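# Cap the open top of a clamped polarimeter tube

## Task

Using the reference image named manual as the guide, put a closure on the upper end of the polarimeter tube, which is open and held in a clamp. When finished the tube must still stand upright in that clamp and the stand must not have been moved. If the glass tube drops more than a few centimetres it can break, and that counts as failure.

## Robot and tools

Robot: two arms on one floor track running along y at x = 0. left_arm carries a left hand and rides the left_rail carriage, which is always the one at larger y. right_arm carries a right hand on right_rail. Each base sits at x = 0, y = its carriage's position_m, z = 0.04 m, facing +x. The carriages must stay about 0.7 m or more apart; arms, hands and carriages must never press on each other.

Scene frame: fixed to the table, table top at z = 0, +z up, +x the direction the arms face, +y to their left. The table edge is at x = 0.17 m. Anything ending up off the table, including on the track or the metal strip, fails the scene.

Hand point: a spot 0.05 m in front of the palm and 0.15 m out from the wrist flange along the fingers. Its +z runs along straightened fingers, +y comes out of the palm, and +x crosses the palm away from the thumb on the right hand but toward the thumb on the left hand. Straight fingers extend 0.06 to 0.07 m past the point. A bracket on the little-finger side of the wrist can strike objects, and with fingers level the wrist may hang lower than the hand.

Row format (used by execute_actions and move): one flat list of 28 numbers, each in [-1, 1], covering both arms even if one stays still. First the left arm's 14: dx, dy, dz, rx, ry, rz, then little, ring, middle, index, thumb_bend, thumb_turn, force_limit, speed; then the same 14 for the right arm. dx..rz are offsets, not poses: counted from that arm's Hand target as it stood when the action or move began, expressed in that Hand target's own axes; 1.0 equals 0.6 m or 180 degrees, and rx, ry, rz form a single rotation vector. Every row in an action counts from the same start, so an all-zero pose part means stay at the Hand target. Finger and thumb numbers are targets: +1 open/straight, -1 closed; thumb_turn +1 beside the palm, -1 swung in front of it. force_limit maps -1..+1 to about 0..10 N at the fingertip (15 N for thumb motors); speed goes from near zero at -1 to full at +0.48 and above. Use speed around -0.94 or lower for a gentle grip. To leave a hand unchanged, resend the eight hand numbers of the last row actually applied to it. A fully opposed hand can grasp objects about 0.035 to 0.065 m thick, or a handle down to 0.025 m.

execute_actions: actions is a list run in order. Each action may hold rows (up to 15, each applied for one 1/30 s control step), steps (1 to 450, default 15, at least one per row; after the last row the arm keeps heading to that row's target), until (ends the action early on rail conditions such as {"left_rail": {"position_status": ["!=", "moving"]}} or {"all": {"status": "ended"}}), and rail commands. Rail commands: left_rail or right_rail with position_m (an absolute place on the track in metres: left -0.8 to 1.5, right -1.5 to 0.8), speed_m_s (0.01 to 1), acceleration_factor (0.1 to 1), or {"stop": true}. A drive carries its arm along as posed. cameras picks which images come back; an empty actions list returns all of them.

move: target is one 28-number row or a list of up to 15, all offsets from the same starting Hand targets. speed is path top speed in m/s (0.002 to 3.2, default 0.25). blend rounds corners in metres. stop_force (4 to 120 N, one value for both arms) ends an arm's path when its wrist sensor feels that much resistance; do not rely on it while the hand rotates, and omit it when pulling away from a contact. zero resets that baseline (default true). blocking=false returns early; call wait or stop before further rows or moves. The result adds a move: line such as done, off_target, moving, held or fault, plus limits=paced or limits=held.

Other tools: wait (seconds 0 to 10), stop (brakes a running move), zoom_image (camera from cam_high, cam_low, cam_mat, cam_tube, cam_left_wrist, cam_right_wrist; region [x0, y0, x1, y1] in pixels, at most 504 each way), show_instructions (shows the reference images), zero_wrist_force (arm), finished_scene (scene number 1 or 2; irreversible).

Reading results: end_effector_position in metres and end_effector_quat_wxyz in the scene frame; Hand target is where the next offsets start from; Joint positions list rail then shoulder pan, shoulder lift, elbow, wrist 1, wrist 2, wrist 3; Wrist force and torque are in the hand's own axes. hand_measured, hand_stopped_by (moving, target, force, stalled, fault) and hand_load_n give six values each in motor order; a dropping load means the grip was lost. Rails report position_m, position_status (moving, done, contact_stop, time_out, stopped, stopped_with_arm, stopped_for_other_arm, stopped_for_other_carriage) and position_answer (taken or not_taken).

Cautions: let a carriage arrive before reaching for scene points. Ramp offsets gradually in rows. The arms are stiff: aiming even slightly beyond a firm contact may trigger a fault stop; about 150 N of outside force or a joint torque limit halts the arm for 10 s. Avoid slamming the stand or clamp, do not let the tube or the closure tip or fall, keep fingers clear of the other hand, and avoid long strained holds that overheat motors.

Each tool is called after "Request:" as a command line: name --argument value for each argument, lists and objects as JSON in quotes; but a table of rows of numbers goes row by row, as --pt "numbers of a row", without its own name.

Reference images:

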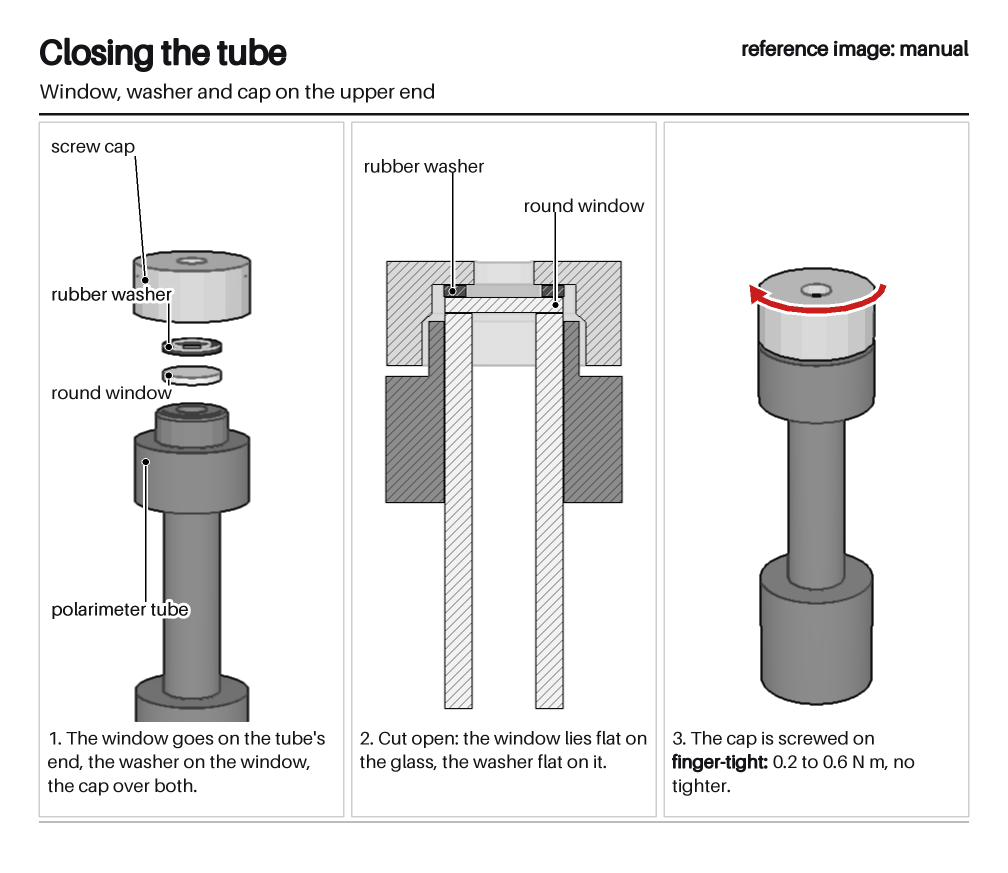

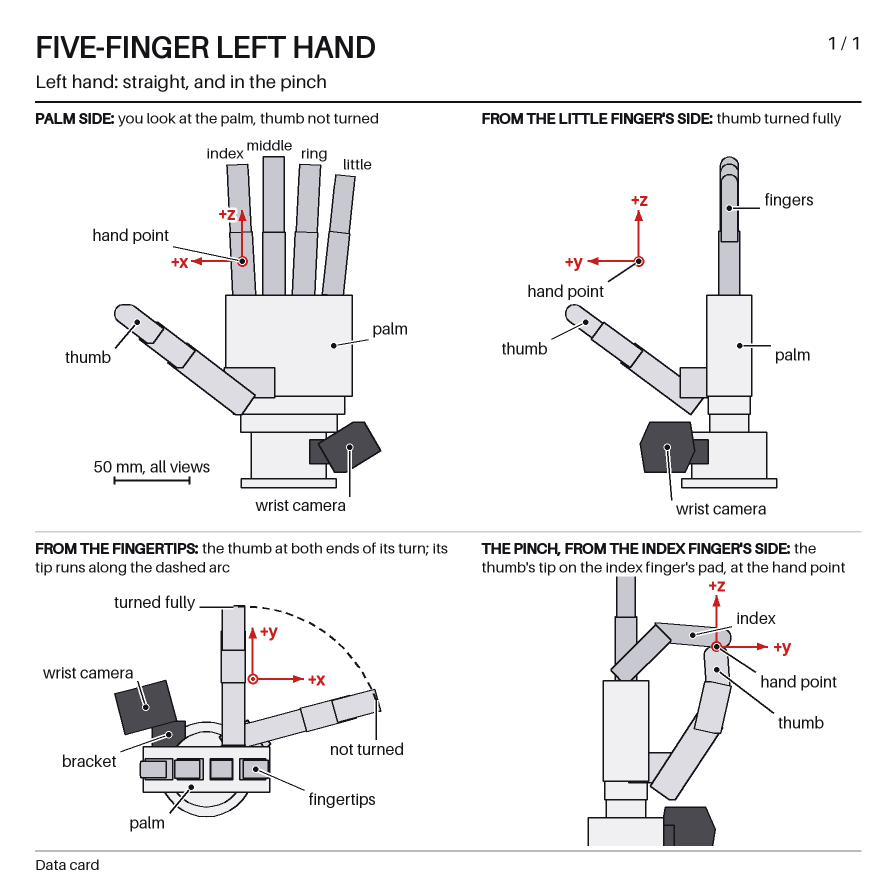

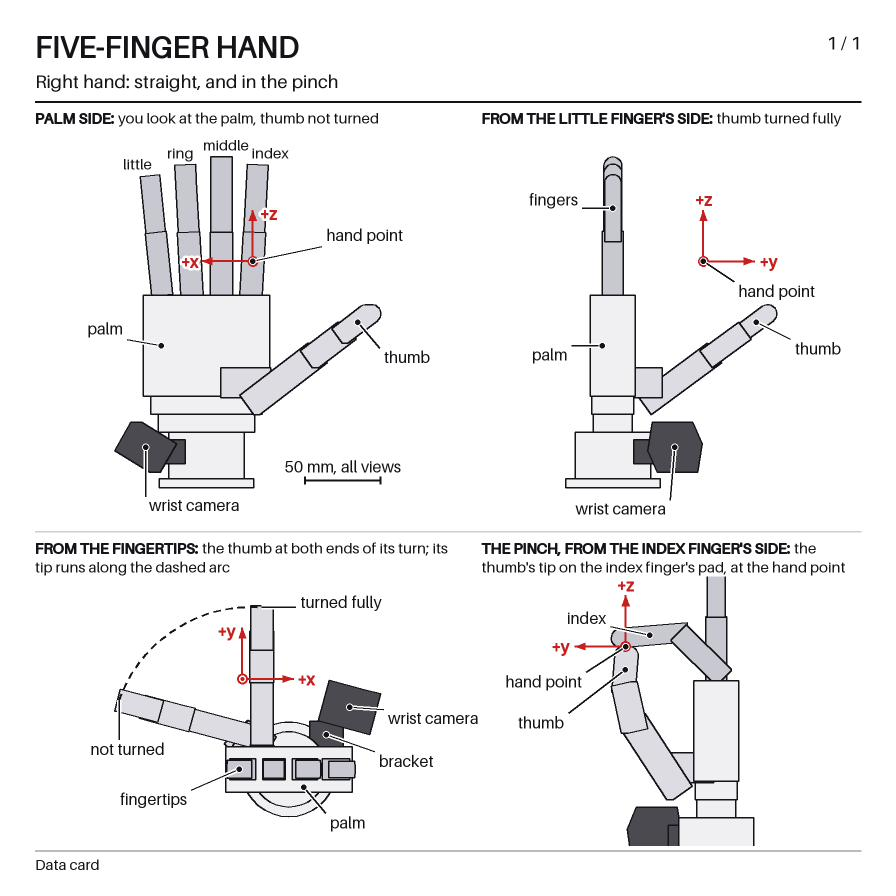

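## Session

Request:
execute_actions --actions '[]'

Scene clock: 0.00 s.
left_arm: end_effector_position=(+0.3860, +0.7498, +0.6206) hand_measured=(+1.000, +1.000, +1.000, +1.000, +1.000, +1.000) hand_load_n=(+0.0, +0.0, +0.0, +0.0, +0.0, +0.0) hand_stopped_by=(target, target, target, target, target, target) hand_force_limit=0.00 hand_speed=-0.80 end_effector_quat_wxyz=(+0.000, +1.000, +0.000, +0.000) | right_arm: end_effector_position=(+0.3860, -0.9723, +0.6206) hand_measured=(+1.000, +1.000, +1.000, +1.000, +1.000, +1.000) hand_load_n=(+0.0, +0.0, +0.0, +0.0, +0.0, +0.0) hand_stopped_by=(target, target, target, target, target, target) hand_force_limit=0.00 hand_speed=-0.80 end_effector_quat_wxyz=(+0.000, +0.000, +1.000, +0.000)
Joint positions: left_arm=[0.731 -0.281 -1.782 1.662 1.69 1.571 1.29] | right_arm=[-1.111 -0.281 -1.782 1.662 1.69 1.571 -1.851]
Joint velocities: within noise
Joint torques (N m): no reading
Wrist force (N): no reading
Wrist torque (N m): no reading
Wrist force, peak (N): no reading
Hand target: left_arm +0.3860, +0.7498, +0.6206; +0.000, +1.000, +0.000, +0.000 | right_arm +0.3860, -0.9723, +0.6206; +0.000, +0.000, +1.000, +0.000
left_rail: position_m=0.731 position_status=done
right_rail: position_m=-1.111 position_status=done

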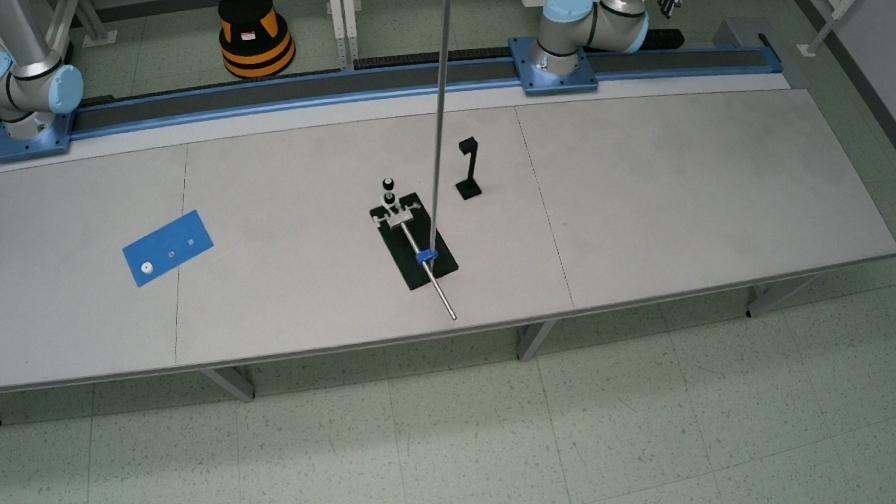

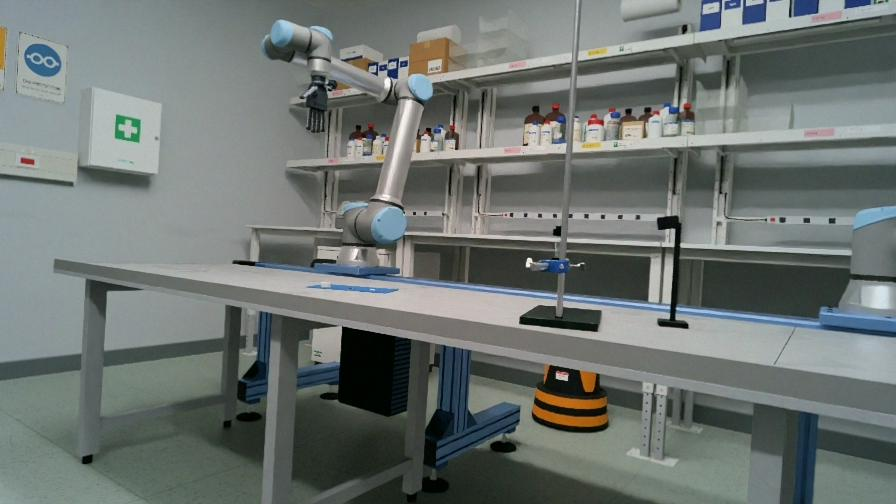

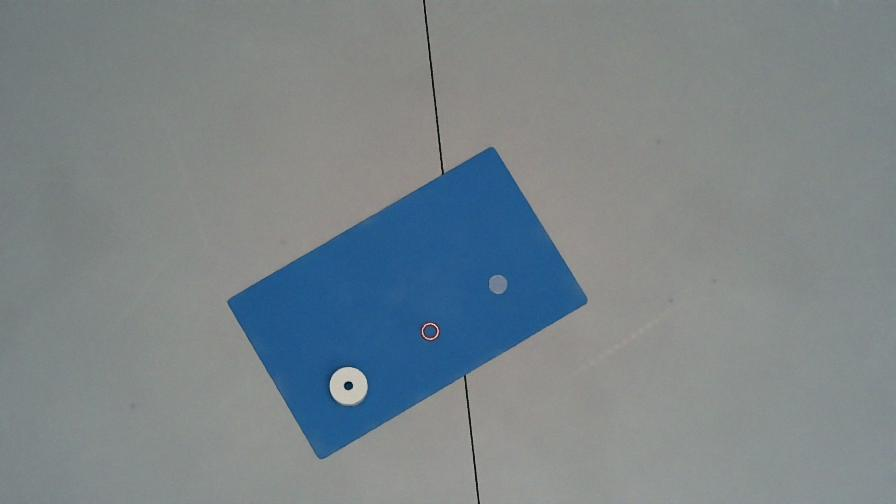

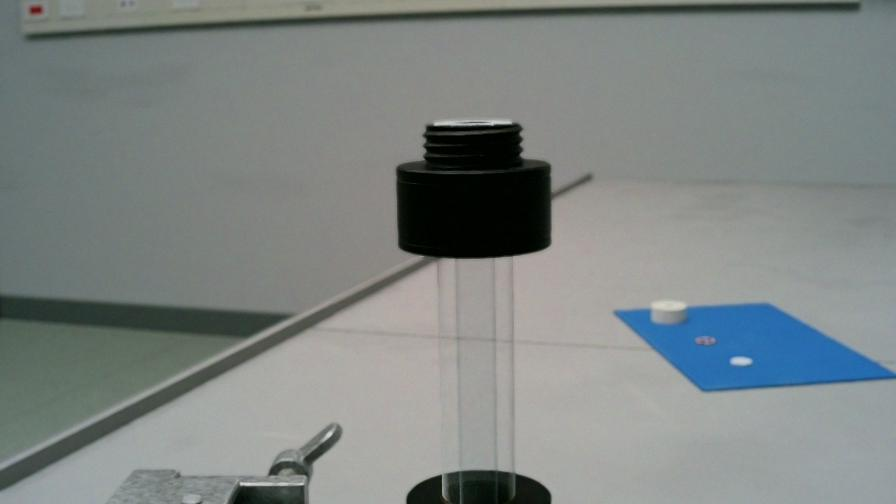

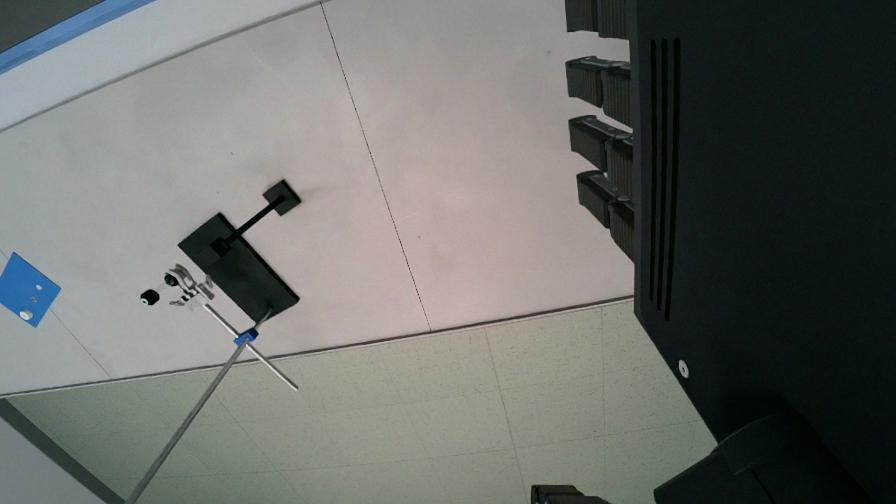

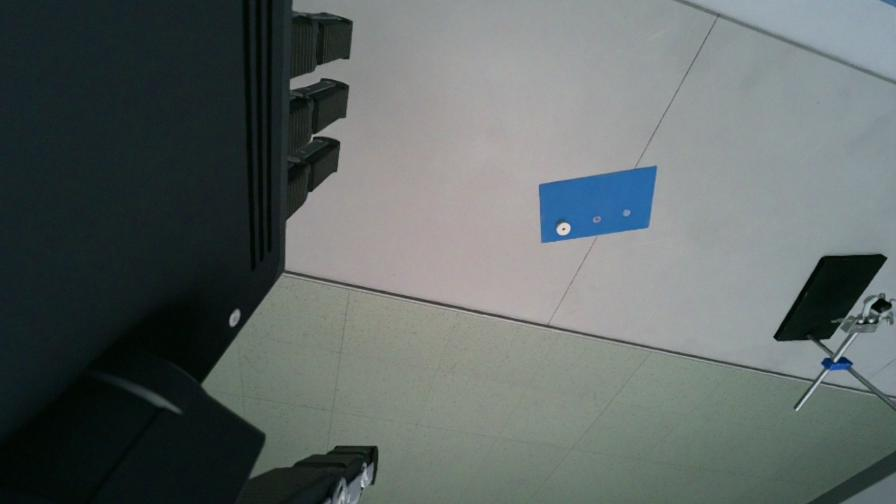

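Request:
zoom_image --camera "cam_mat" --region '[300, 240, 560, 440]'

Request:
zoom_image --camera "cam_tube" --region '[380, 90, 580, 290]'

Request:
zoom_image --camera "cam_tube" --region '[600, 280, 896, 400]'

Request:
zoom_image --camera "cam_low" --region '[280, 240, 460, 330]'

Request:
zoom_image --camera "cam_high" --region '[340, 100, 540, 340]'

Request:
zoom_image --camera "cam_low" --region '[500, 190, 740, 350]'

Scaled by 1.938.

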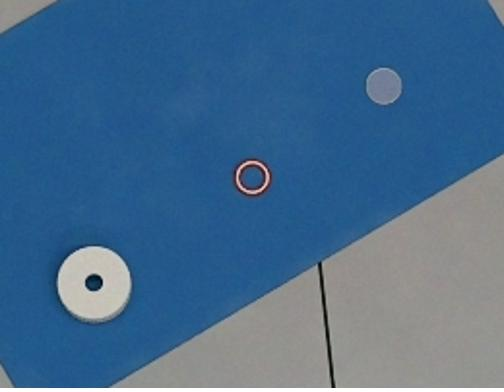

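Scaled by 2.520.

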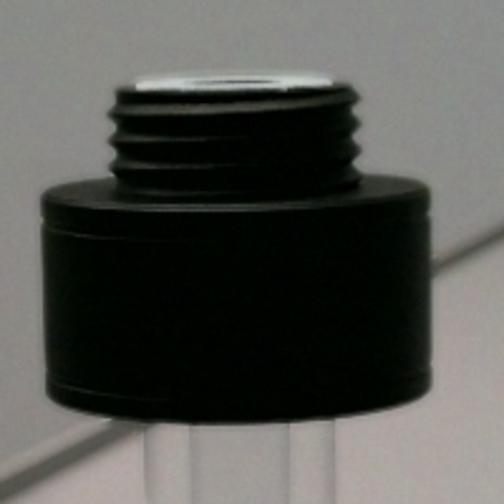

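Scaled by 1.703.

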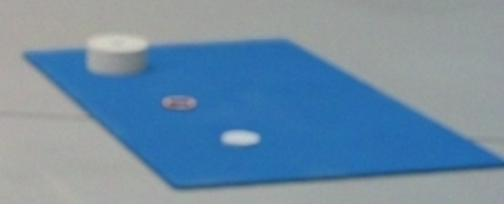

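Scaled by 2.800.

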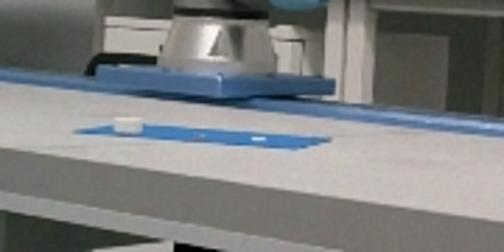

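Scaled by 2.100.

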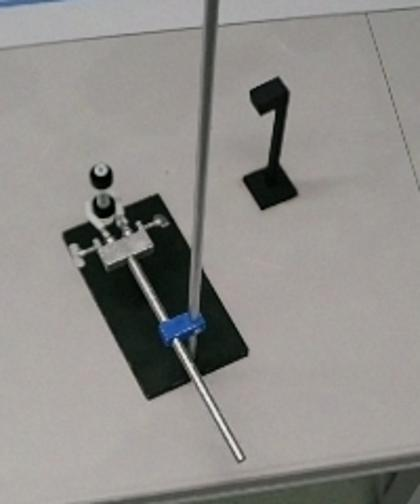

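Scaled by 2.100.

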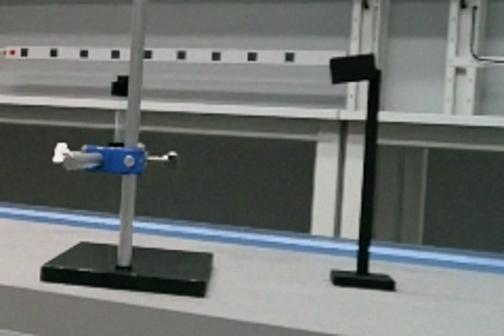

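Request:
execute_actions --actions '[{"right_rail": {"position_m": -0.5, "acceleration_factor": 0.5}, "steps": 150, "until": {"right_rail": {"position_status": ["!=", "moving"]}}}]' --cameras '["cam_right_wrist", "cam_high"]'

Scene clock: 13.47 s.
left_arm: end_effector_position=(+0.3860, +0.7498, +0.6206) hand_measured=(+1.000, +1.000, +1.000, +1.000, +1.000, +1.000) hand_load_n=(+0.0, +0.0, +0.0, +0.0, -0.5, +0.0) hand_stopped_by=(target, target, target, target, target, target) hand_force_limit=0.00 hand_speed=-0.80 end_effector_quat_wxyz=(+0.000, +1.000, +0.000, +0.000) | right_arm: end_effector_position=(+0.3860, -0.3609, +0.6206) hand_measured=(+1.000, +1.000, +1.000, +1.000, +1.000, +1.000) hand_load_n=(+0.0, +0.0, +0.0, +0.0, +0.0, +0.0) hand_stopped_by=(target, target, target, target, target, target) hand_force_limit=0.00 hand_speed=-0.80 end_effector_quat_wxyz=(+0.000, +0.000, +1.000, +0.000)
Joint positions: left_arm=[0.731 -0.281 -1.782 1.662 1.69 1.571 1.29] | right_arm=[-0.5 -0.281 -1.782 1.662 1.69 1.571 -1.851]
Joint torques (N m): left_arm=[2.61 -22.25 -35.97 4.19 -0.34 -0.03] | right_arm=[-4.57 -21.48 -35.79 3.96 0.78 -0.47]
Wrist force (N): left_arm=[0.2 0.3 -0.2] | right_arm=[0.1 0.3 0.0]
Wrist torque (N m): left_arm=[0.04 -0.03 0.00] | right_arm=[0.04 -0.01 0.01]
Wrist force, peak (N): left_arm=[0.4 0.0 0.6] | right_arm=[0.0 1.5 0.4]
Hand target: left_arm +0.3860, +0.7498, +0.6206; +0.000, +1.000, +0.000, +0.000 | right_arm +0.3860, -0.3609, +0.6206; +0.000, +0.000, +1.000, +0.000
left_rail: position_m=0.731 position_status=done
right_rail: position_m=-0.500 position_status=done
camera_calibration:
cam_right_wrist: T_world_to_cam=[[-0.273768, 0.961795, -0.000832248, 0.453635], [0.824229, 0.235057, 0.515166, -0.555554], [0.49568, 0.14035, -0.85709, 0.506665], [0, 0, 0, 1]] pos_world=[0.330951, -0.376828, 0.720838]
Images, in order (width x height): cam_high 896x504, cam_right_wrist 896x504.

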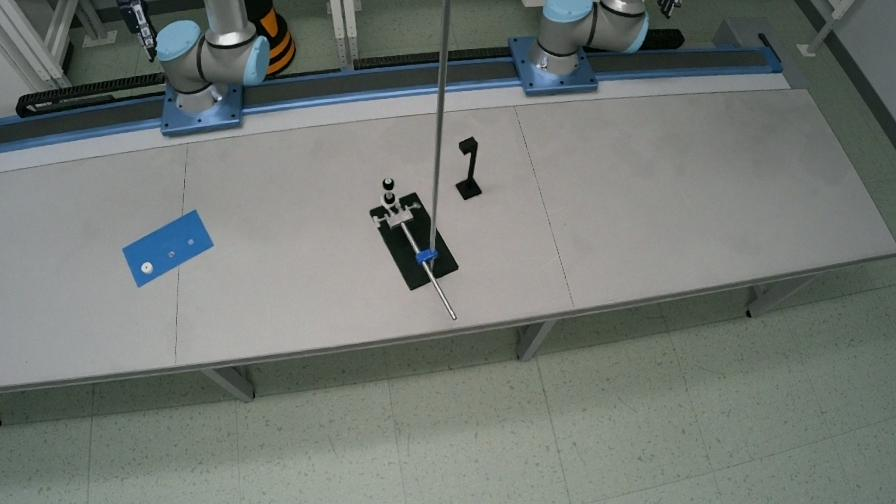

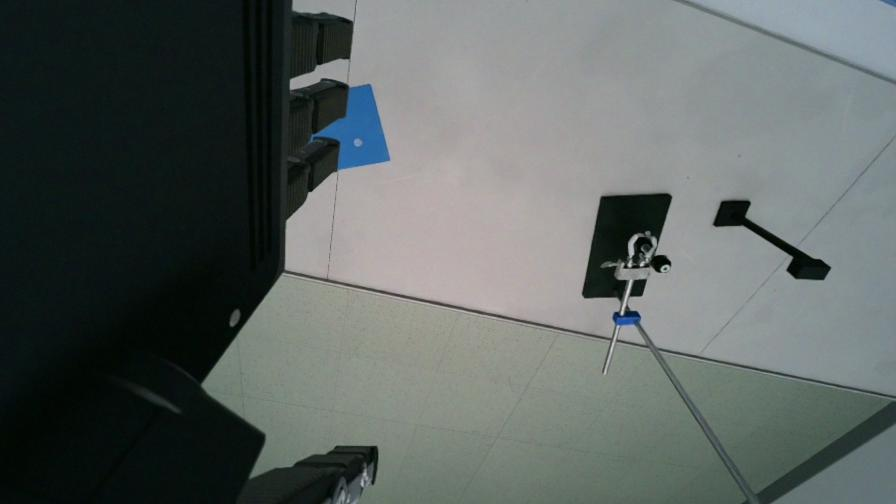

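Request:
move --target '[0,0,0,0,0,0,1,1,1,1,1,1,0,-0.8,-0.19,-0.265,0.452,0.1954,-0.1954,-0.4718,-1,-1,1,1,1,-1,-0.4,0]' --speed 0.3 --cameras '["cam_right_wrist", "cam_high", "cam_low"]'

Scene clock: 18.07 s.
left_arm: end_effector_position=(+0.3860, +0.7498, +0.6206) hand_measured=(+1.000, +1.000, +1.000, +1.000, +1.000, +1.000) hand_load_n=(+0.0, +0.0, +0.0, +0.0, +0.0, +0.0) hand_stopped_by=(target, target, target, target, target, target) hand_force_limit=0.00 hand_speed=-0.80 end_effector_quat_wxyz=(+0.000, +1.000, +0.000, +0.000) | right_arm: end_effector_position=(+0.5000, -0.5199, +0.3495) hand_measured=(-1.000, -1.000, +1.000, +1.000, +1.000, -1.000) hand_load_n=(+0.0, +0.0, +0.0, +0.0, +0.0, +0.0) hand_stopped_by=(target, target, target, target, target, target) hand_force_limit=-0.40 hand_speed=0.00 end_effector_quat_wxyz=(-0.270, +0.653, -0.653, +0.271)
Joint positions: left_arm=[0.731 -0.281 -1.782 1.662 1.69 1.571 1.29] | right_arm=[-0.5 -0.651 -1.806 2.091 0.614 1.128 -3.636]
Joint torques (N m): left_arm=[0.09 -20.58 -36.29 4.29 -0.32 -0.04] | right_arm=[-14.07 -1.47 -31.37 -1.15 -2.82 -3.74]
Wrist force (N): left_arm=[0.3 0.1 0.1] | right_arm=[-0.1 -0.1 0.3]
Wrist torque (N m): left_arm=[0.01 -0.04 0.01] | right_arm=[0.13 0.06 -0.03]
Wrist force, peak (N): left_arm=[0.5 0.3 -0.2] | right_arm=[0.2 0.4 0.8]
Hand target: left_arm +0.3860, +0.7498, +0.6206; +0.000, +1.000, +0.000, +0.000 | right_arm +0.5000, -0.5199, +0.3494; -0.271, +0.653, -0.653, +0.271
Off the commanded pose: left_arm 0.000 m, 0 deg | right_arm 0.000 m, 0 deg.
left_rail: position_m=0.731 position_status=done
right_rail: position_m=-0.500 position_status=done
move: done
camera_calibration:
cam_right_wrist: T_world_to_cam=[[-0.679707, -0.273704, -0.680503, 0.435681], [-0.530312, 0.824324, 0.198141, 0.621961], [0.506723, 0.495557, -0.705447, 0.366254], [0, 0, 0, 1]] pos_world=[0.440379, -0.574949, 0.431619]
Images, in order (width x height): cam_high 896x504, cam_low 896x504, cam_right_wrist 896x504.

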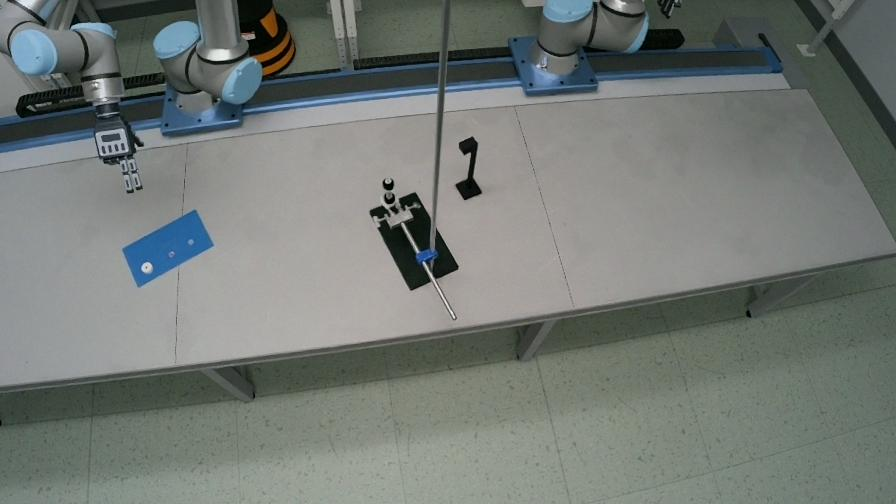

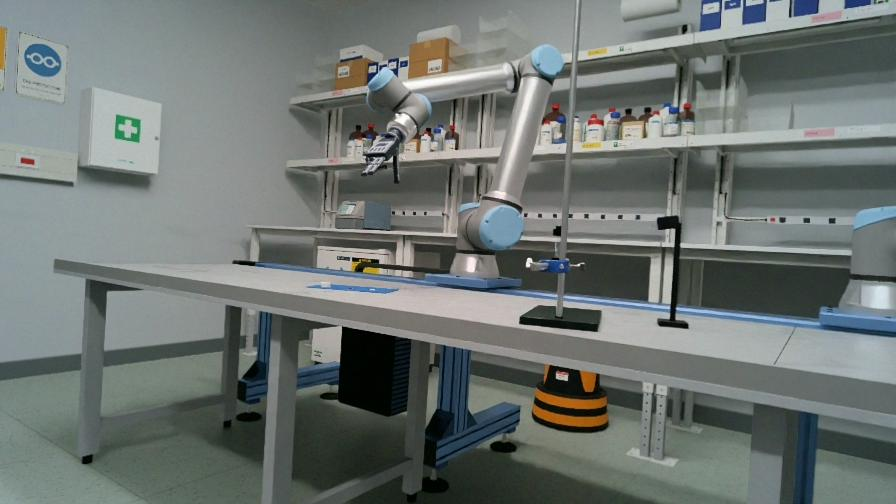

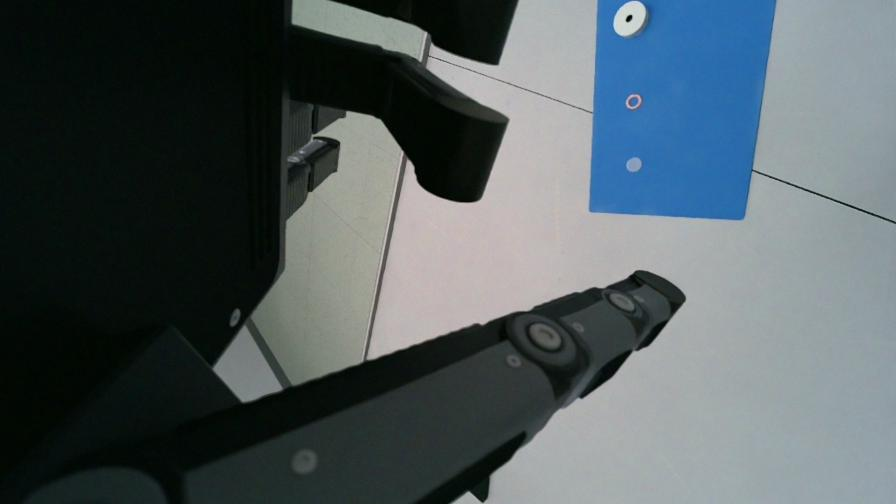

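Request:
execute_actions --actions '[{"rows": [[0,0,0,0,0,0,1,1,1,1,1,1,0,-0.8,0,0,0,0,0,0,-1,-1,0,0,0.2,-1,-0.6,0]], "steps": 30}]' --cameras '["cam_right_wrist"]'

Scene clock: 19.57 s.
left_arm: end_effector_position=(+0.3860, +0.7498, +0.6206) hand_measured=(+1.000, +1.000, +1.000, +1.000, +1.000, +1.000) hand_load_n=(+0.0, +0.0, +0.0, +0.0, +0.0, +0.0) hand_stopped_by=(target, target, target, target, target, target) hand_force_limit=0.00 hand_speed=-0.80 end_effector_quat_wxyz=(+0.000, +1.000, +0.000, +0.000) | right_arm: end_effector_position=(+0.5000, -0.5199, +0.3494) hand_measured=(-1.000, -1.000, +0.000, +0.000, +0.200, -1.000) hand_load_n=(+0.0, +0.0, +0.0, +0.0, +0.5, -0.5) hand_stopped_by=(target, target, target, target, target, target) hand_force_limit=-0.60 hand_speed=0.00 end_effector_quat_wxyz=(-0.271, +0.653, -0.653, +0.271)
Joint positions: left_arm=[0.731 -0.281 -1.782 1.662 1.69 1.571 1.29] | right_arm=[-0.5 -0.652 -1.806 2.091 0.613 1.128 -3.636]
Joint torques (N m): left_arm=[1.52 -21.74 -36.28 3.91 -0.42 0.2] | right_arm=[-10.77 -4.97 -34.92 2.75 -1.78 -3.52]
Wrist force (N): left_arm=[0.4 0.1 0.1] | right_arm=[-0.2 0.2 0.5]
Wrist torque (N m): left_arm=[-0.01 -0.05 0.02] | right_arm=[0.17 0.06 -0.02]
Wrist force, peak (N): left_arm=[0.1 0.3 0.6] | right_arm=[-0.1 0.6 0.7]
Hand target: left_arm +0.3860, +0.7498, +0.6206; +0.000, +1.000, +0.000, +0.000 | right_arm +0.5000, -0.5199, +0.3494; -0.271, +0.653, -0.653, +0.271
Off the commanded pose: left_arm 0.000 m, 0 deg | right_arm 0.000 m, 0 deg.
left_rail: position_m=0.731 position_status=done
right_rail: position_m=-0.500 position_status=done
camera_calibration:
cam_right_wrist: T_world_to_cam=[[-0.679572, -0.273791, -0.680603, 0.435547], [-0.530473, 0.82423, 0.198101, 0.622015], [0.506735, 0.495666, -0.705362, 0.366204], [0, 0, 0, 1]] pos_world=[0.440379, -0.574949, 0.431519]
Images, in order (width x height): cam_right_wrist 896x504.

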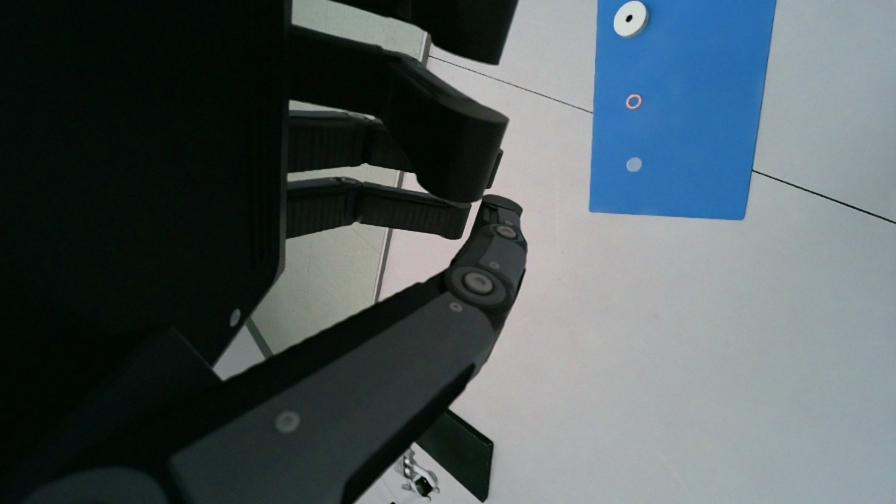

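Request:
move --pt "0 0 0 0 0 0 1 1 1 1 1 1 0 -0.8 -0.9 0.053 0.0884 0 0 0 -1 -1 0 0 0.2 -1 -0.6 0" --pt "0 0 0 0 0 0 1 1 1 1 1 1 0 -0.8 -0.9 0.1709 0.2062 0 0 0 -1 -1 0 0 0.2 -1 -0.6 0" --speed 0.35 --blend '[0.03, 0]' --cameras '["cam_right_wrist", "cam_tube"]'

Scene clock: 23.57 s.
left_arm: end_effector_position=(+0.3860, +0.7498, +0.6206) hand_measured=(+1.000, +1.000, +1.000, +1.000, +1.000, +1.000) hand_load_n=(+0.0, +0.0, -0.5, +0.0, +0.0, +0.0) hand_stopped_by=(target, target, target, target, target, target) hand_force_limit=0.00 hand_speed=-0.80 end_effector_quat_wxyz=(+0.000, +1.000, +0.000, +0.000) | right_arm: end_effector_position=(+0.5149, +0.0201, +0.1897) hand_measured=(-1.000, -1.000, +0.000, +0.000, +0.200, -1.000) hand_load_n=(+0.0, +0.0, +0.0, +0.0, +0.0, +0.0) hand_stopped_by=(target, target, target, target, target, target) hand_force_limit=-0.60 hand_speed=0.00 end_effector_quat_wxyz=(-0.271, +0.653, -0.653, +0.271)
Joint positions: left_arm=[0.731 -0.281 -1.782 1.662 1.69 1.571 1.29] | right_arm=[-0.5 0.637 -1.243 1.805 0.332 2.005 -2.66]
Joint torques (N m): left_arm=[0.88 -23.92 -36.09 3.88 -0.42 -0.03] | right_arm=[3.02 -37.34 -27.2 -0.88 3.43 3.95]
Wrist force (N): left_arm=[0.1 -0.1 -0.1] | right_arm=[0.0 0.1 0.4]
Wrist torque (N m): left_arm=[-0.03 -0.02 0.01] | right_arm=[0.19 0.04 -0.20]
Wrist force, peak (N): left_arm=[0.3 0.5 0.1] | right_arm=[-1.6 -0.8 -0.8]
Hand target: left_arm +0.3860, +0.7498, +0.6206; +0.000, +1.000, +0.000, +0.000 | right_arm +0.5150, +0.0201, +0.1895; -0.271, +0.653, -0.653, +0.271
Off the commanded pose: left_arm 0.000 m, 0 deg | right_arm 0.000 m, 0 deg.
left_rail: position_m=0.731 position_status=done
right_rail: position_m=-0.500 position_status=done
move: done
camera_calibration:
cam_right_wrist: T_world_to_cam=[[-0.679572, -0.273791, -0.680603, 0.484827], [-0.530473, 0.82423, 0.198101, 0.216545], [0.506735, 0.495666, -0.705362, -0.0217732], [0, 0, 0, 1]] pos_world=[0.455379, -0.0349492, 0.271719]
Images, in order (width x height): cam_tube 896x504, cam_right_wrist 896x504.

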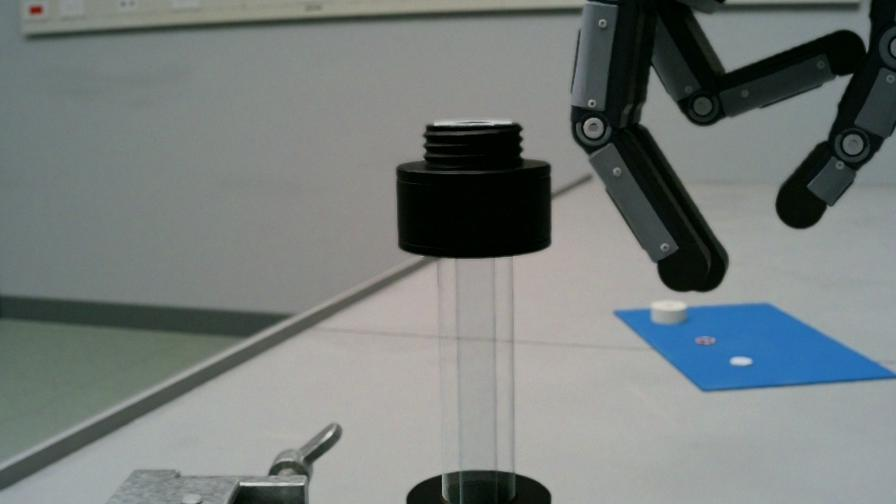

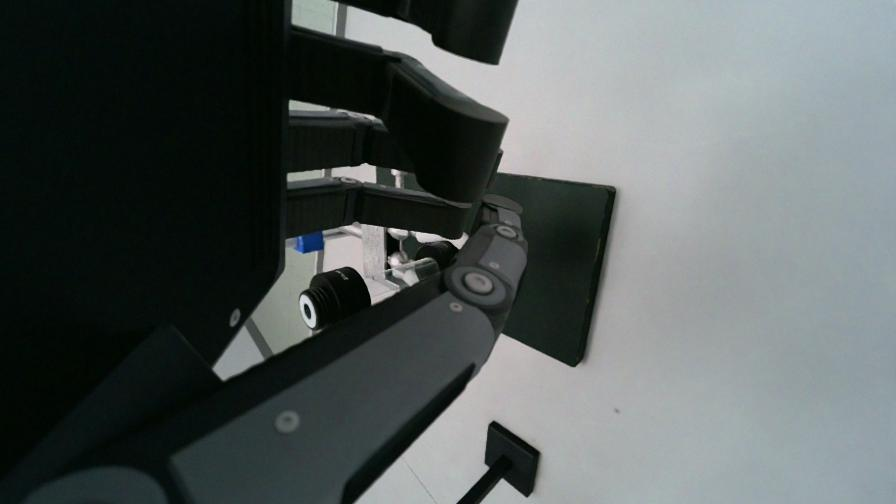

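Request:
zoom_image --camera "cam_tube" --region '[560, 90, 896, 310]'

Scaled by 1.500.

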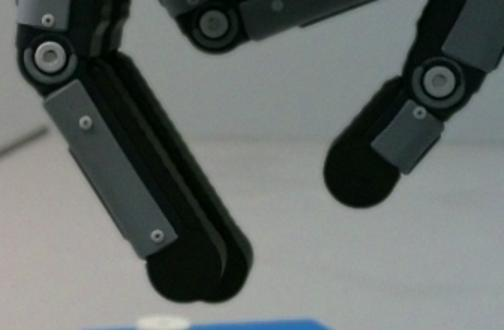

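Request:
execute_actions --actions '[{"rows": [[0,0,0,0,0,0,1,1,1,1,1,1,0,-0.8,0,0,0,0,0,0,-1,-1,-0.25,-0.25,0.5,-1,-0.6,0]], "steps": 20}]' --cameras '["cam_tube", "cam_right_wrist"]'

Request:
zoom_image --camera "cam_tube" --region '[560, 90, 896, 310]'

Scene clock: 26.13 s.
left_arm: end_effector_position=(+0.3860, +0.7498, +0.6206) hand_measured=(+1.000, +1.000, +1.000, +1.000, +1.000, +1.000) hand_load_n=(+0.0, +0.0, +0.0, +0.0, +0.0, +0.0) hand_stopped_by=(target, target, target, target, target, target) hand_force_limit=0.00 hand_speed=-0.80 end_effector_quat_wxyz=(+0.000, +1.000, +0.000, +0.000) | right_arm: end_effector_position=(+0.5150, +0.0201, +0.1894) hand_measured=(-1.000, -1.000, -0.250, -0.250, +0.500, -1.000) hand_load_n=(+0.0, +0.0, +0.0, +0.0, +0.0, +0.0) hand_stopped_by=(target, target, target, target, target, target) hand_force_limit=-0.60 hand_speed=0.00 end_effector_quat_wxyz=(-0.271, +0.653, -0.653, +0.271)
Joint positions: left_arm=[0.731 -0.281 -1.782 1.662 1.69 1.571 1.29] | right_arm=[-0.5 0.637 -1.243 1.806 0.331 2.005 -2.66]
Joint torques (N m): left_arm=[2.12 -21.65 -35.68 3.83 -0.7 0.09] | right_arm=[3.82 -42.44 -30.52 2.39 0.66 3.58]
Wrist force (N): left_arm=[0.1 -0.1 0.2] | right_arm=[0.0 0.1 0.7]
Wrist torque (N m): left_arm=[-0.02 -0.02 0.01] | right_arm=[0.17 0.03 -0.20]
Wrist force, peak (N): left_arm=[0.6 0.0 0.2] | right_arm=[-0.2 0.1 0.6]
Hand target: left_arm +0.3860, +0.7498, +0.6206; +0.000, +1.000, +0.000, +0.000 | right_arm +0.5150, +0.0201, +0.1895; -0.271, +0.653, -0.653, +0.271
Off the commanded pose: left_arm 0.000 m, 0 deg | right_arm 0.000 m, 0 deg.
left_rail: position_m=0.731 position_status=done
right_rail: position_m=-0.500 position_status=done
camera_calibration:
cam_right_wrist: T_world_to_cam=[[-0.679572, -0.273791, -0.680603, 0.484691], [-0.530473, 0.82423, 0.198101, 0.216584], [0.506735, 0.495666, -0.705362, -0.0219142], [0, 0, 0, 1]] pos_world=[0.455379, -0.0349492, 0.271519]
Images, in order (width x height): cam_tube 896x504, cam_right_wrist 896x504.

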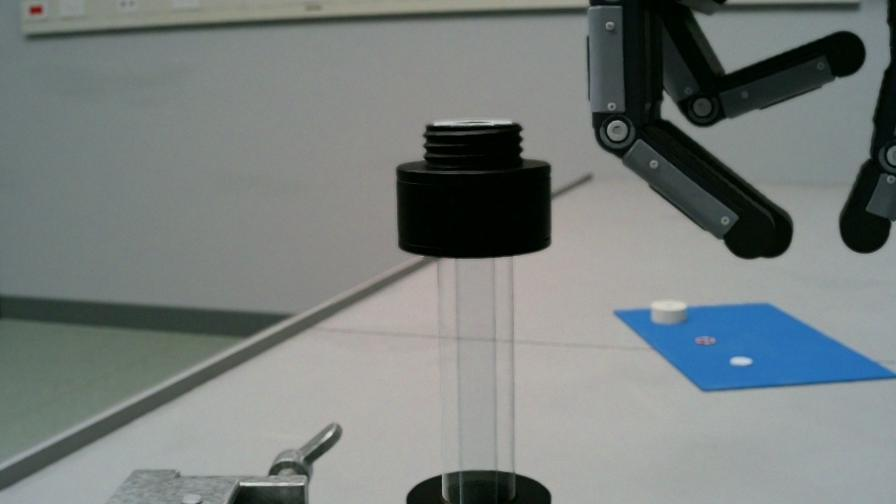

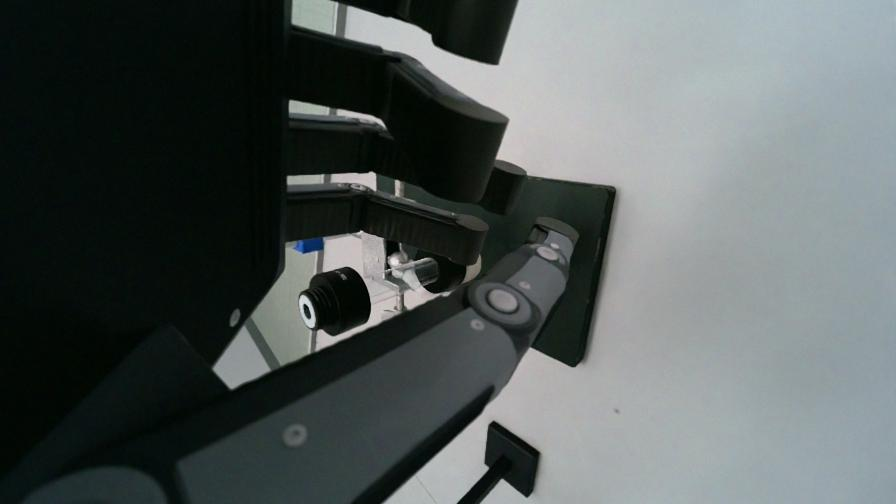

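Scaled by 1.500.

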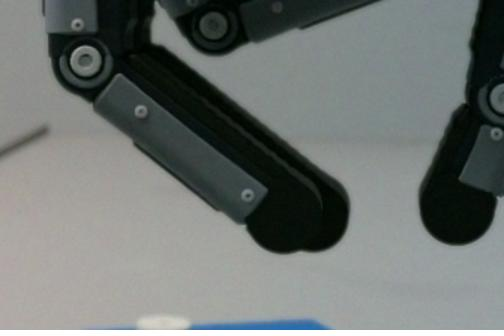

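Request:
execute_actions --actions '[{"rows": [[0,0,0,0,0,0,1,1,1,1,1,1,0,-0.8,0,0,0,0,0,0,-1,-1,-1,-0.25,0.6,-0.7,-0.6,0]], "steps": 30}]' --cameras '["cam_tube", "cam_right_wrist"]'

Request:
zoom_image --camera "cam_tube" --region '[560, 90, 896, 310]'

Request:
zoom_image --camera "cam_right_wrist" --region '[340, 130, 640, 350]'

Scene clock: 32.60 s.
left_arm: end_effector_position=(+0.3860, +0.7498, +0.6206) hand_measured=(+1.000, +1.000, +1.000, +1.000, +1.000, +1.000) hand_load_n=(+0.0, -0.5, +0.0, +0.0, +0.0, +0.0) hand_stopped_by=(target, target, target, target, target, target) hand_force_limit=0.00 hand_speed=-0.80 end_effector_quat_wxyz=(+0.000, +1.000, +0.000, +0.000) | right_arm: end_effector_position=(+0.5150, +0.0201, +0.1895) hand_measured=(-1.000, -1.000, -1.000, -0.250, +0.600, -0.700) hand_load_n=(+0.0, +0.0, +0.0, +0.0, +0.0, +0.0) hand_stopped_by=(target, target, target, target, target, target) hand_force_limit=-0.60 hand_speed=0.00 end_effector_quat_wxyz=(-0.271, +0.653, -0.653, +0.271)
Joint positions: left_arm=[0.731 -0.281 -1.782 1.662 1.69 1.571 1.29] | right_arm=[-0.5 0.637 -1.243 1.805 0.331 2.005 -2.66]
Joint torques (N m): left_arm=[1.69 -22 -36.32 4.2 -0.48 0.08] | right_arm=[-5.12 -48.75 -36.92 3.46 -1.12 2.28]
Wrist force (N): left_arm=[0.1 0.1 0.0] | right_arm=[-0.3 -0.1 0.4]
Wrist torque (N m): left_arm=[0.01 -0.02 0.00] | right_arm=[0.16 0.10 -0.23]
Wrist force, peak (N): left_arm=[0.3 0.3 0.6] | right_arm=[-0.4 0.3 0.6]
Hand target: left_arm +0.3860, +0.7498, +0.6206; +0.000, +1.000, +0.000, +0.000 | right_arm +0.5150, +0.0201, +0.1895; -0.271, +0.653, -0.653, +0.271
Off the commanded pose: left_arm 0.000 m, 0 deg | right_arm 0.000 m, 0 deg.
left_rail: position_m=0.731 position_status=done
right_rail: position_m=-0.500 position_status=done
camera_calibration:
cam_right_wrist: T_world_to_cam=[[-0.679572, -0.273791, -0.680603, 0.484691], [-0.530473, 0.82423, 0.198101, 0.216584], [0.506735, 0.495666, -0.705362, -0.0219142], [0, 0, 0, 1]] pos_world=[0.455379, -0.0349492, 0.271519]
Images, in order (width x height): cam_tube 896x504, cam_right_wrist 896x504.

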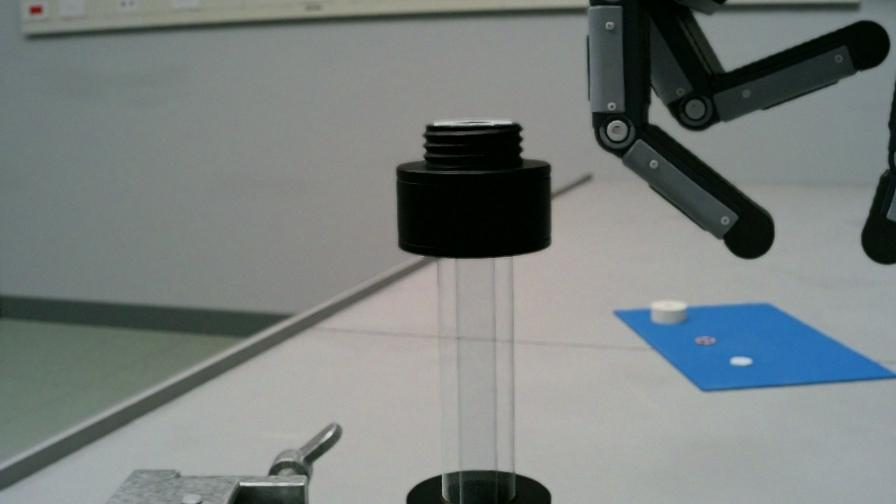

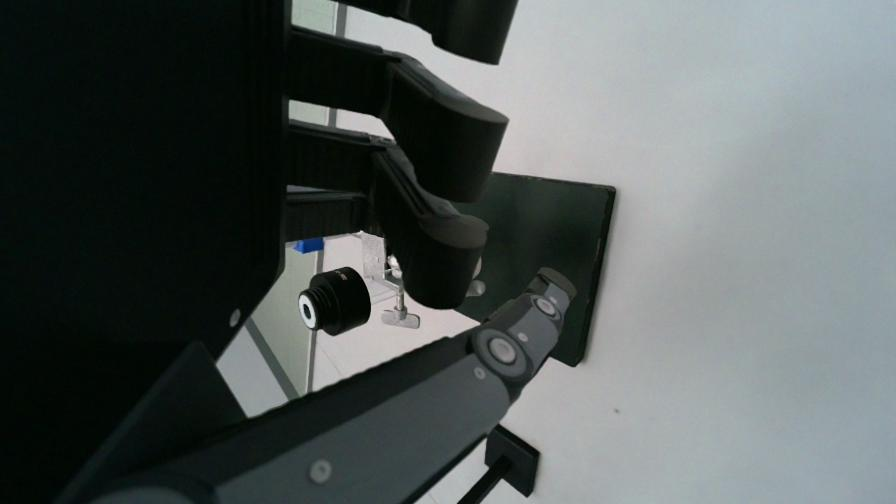

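Scaled by 1.500.

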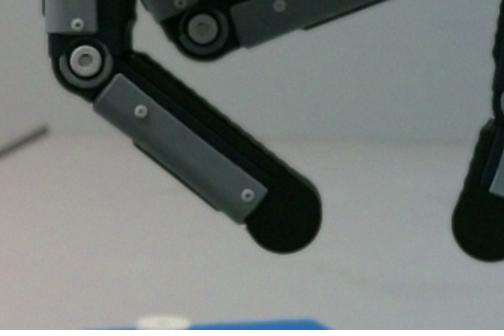

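Scaled by 1.680.

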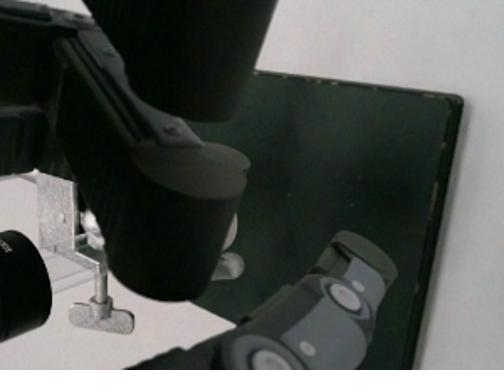

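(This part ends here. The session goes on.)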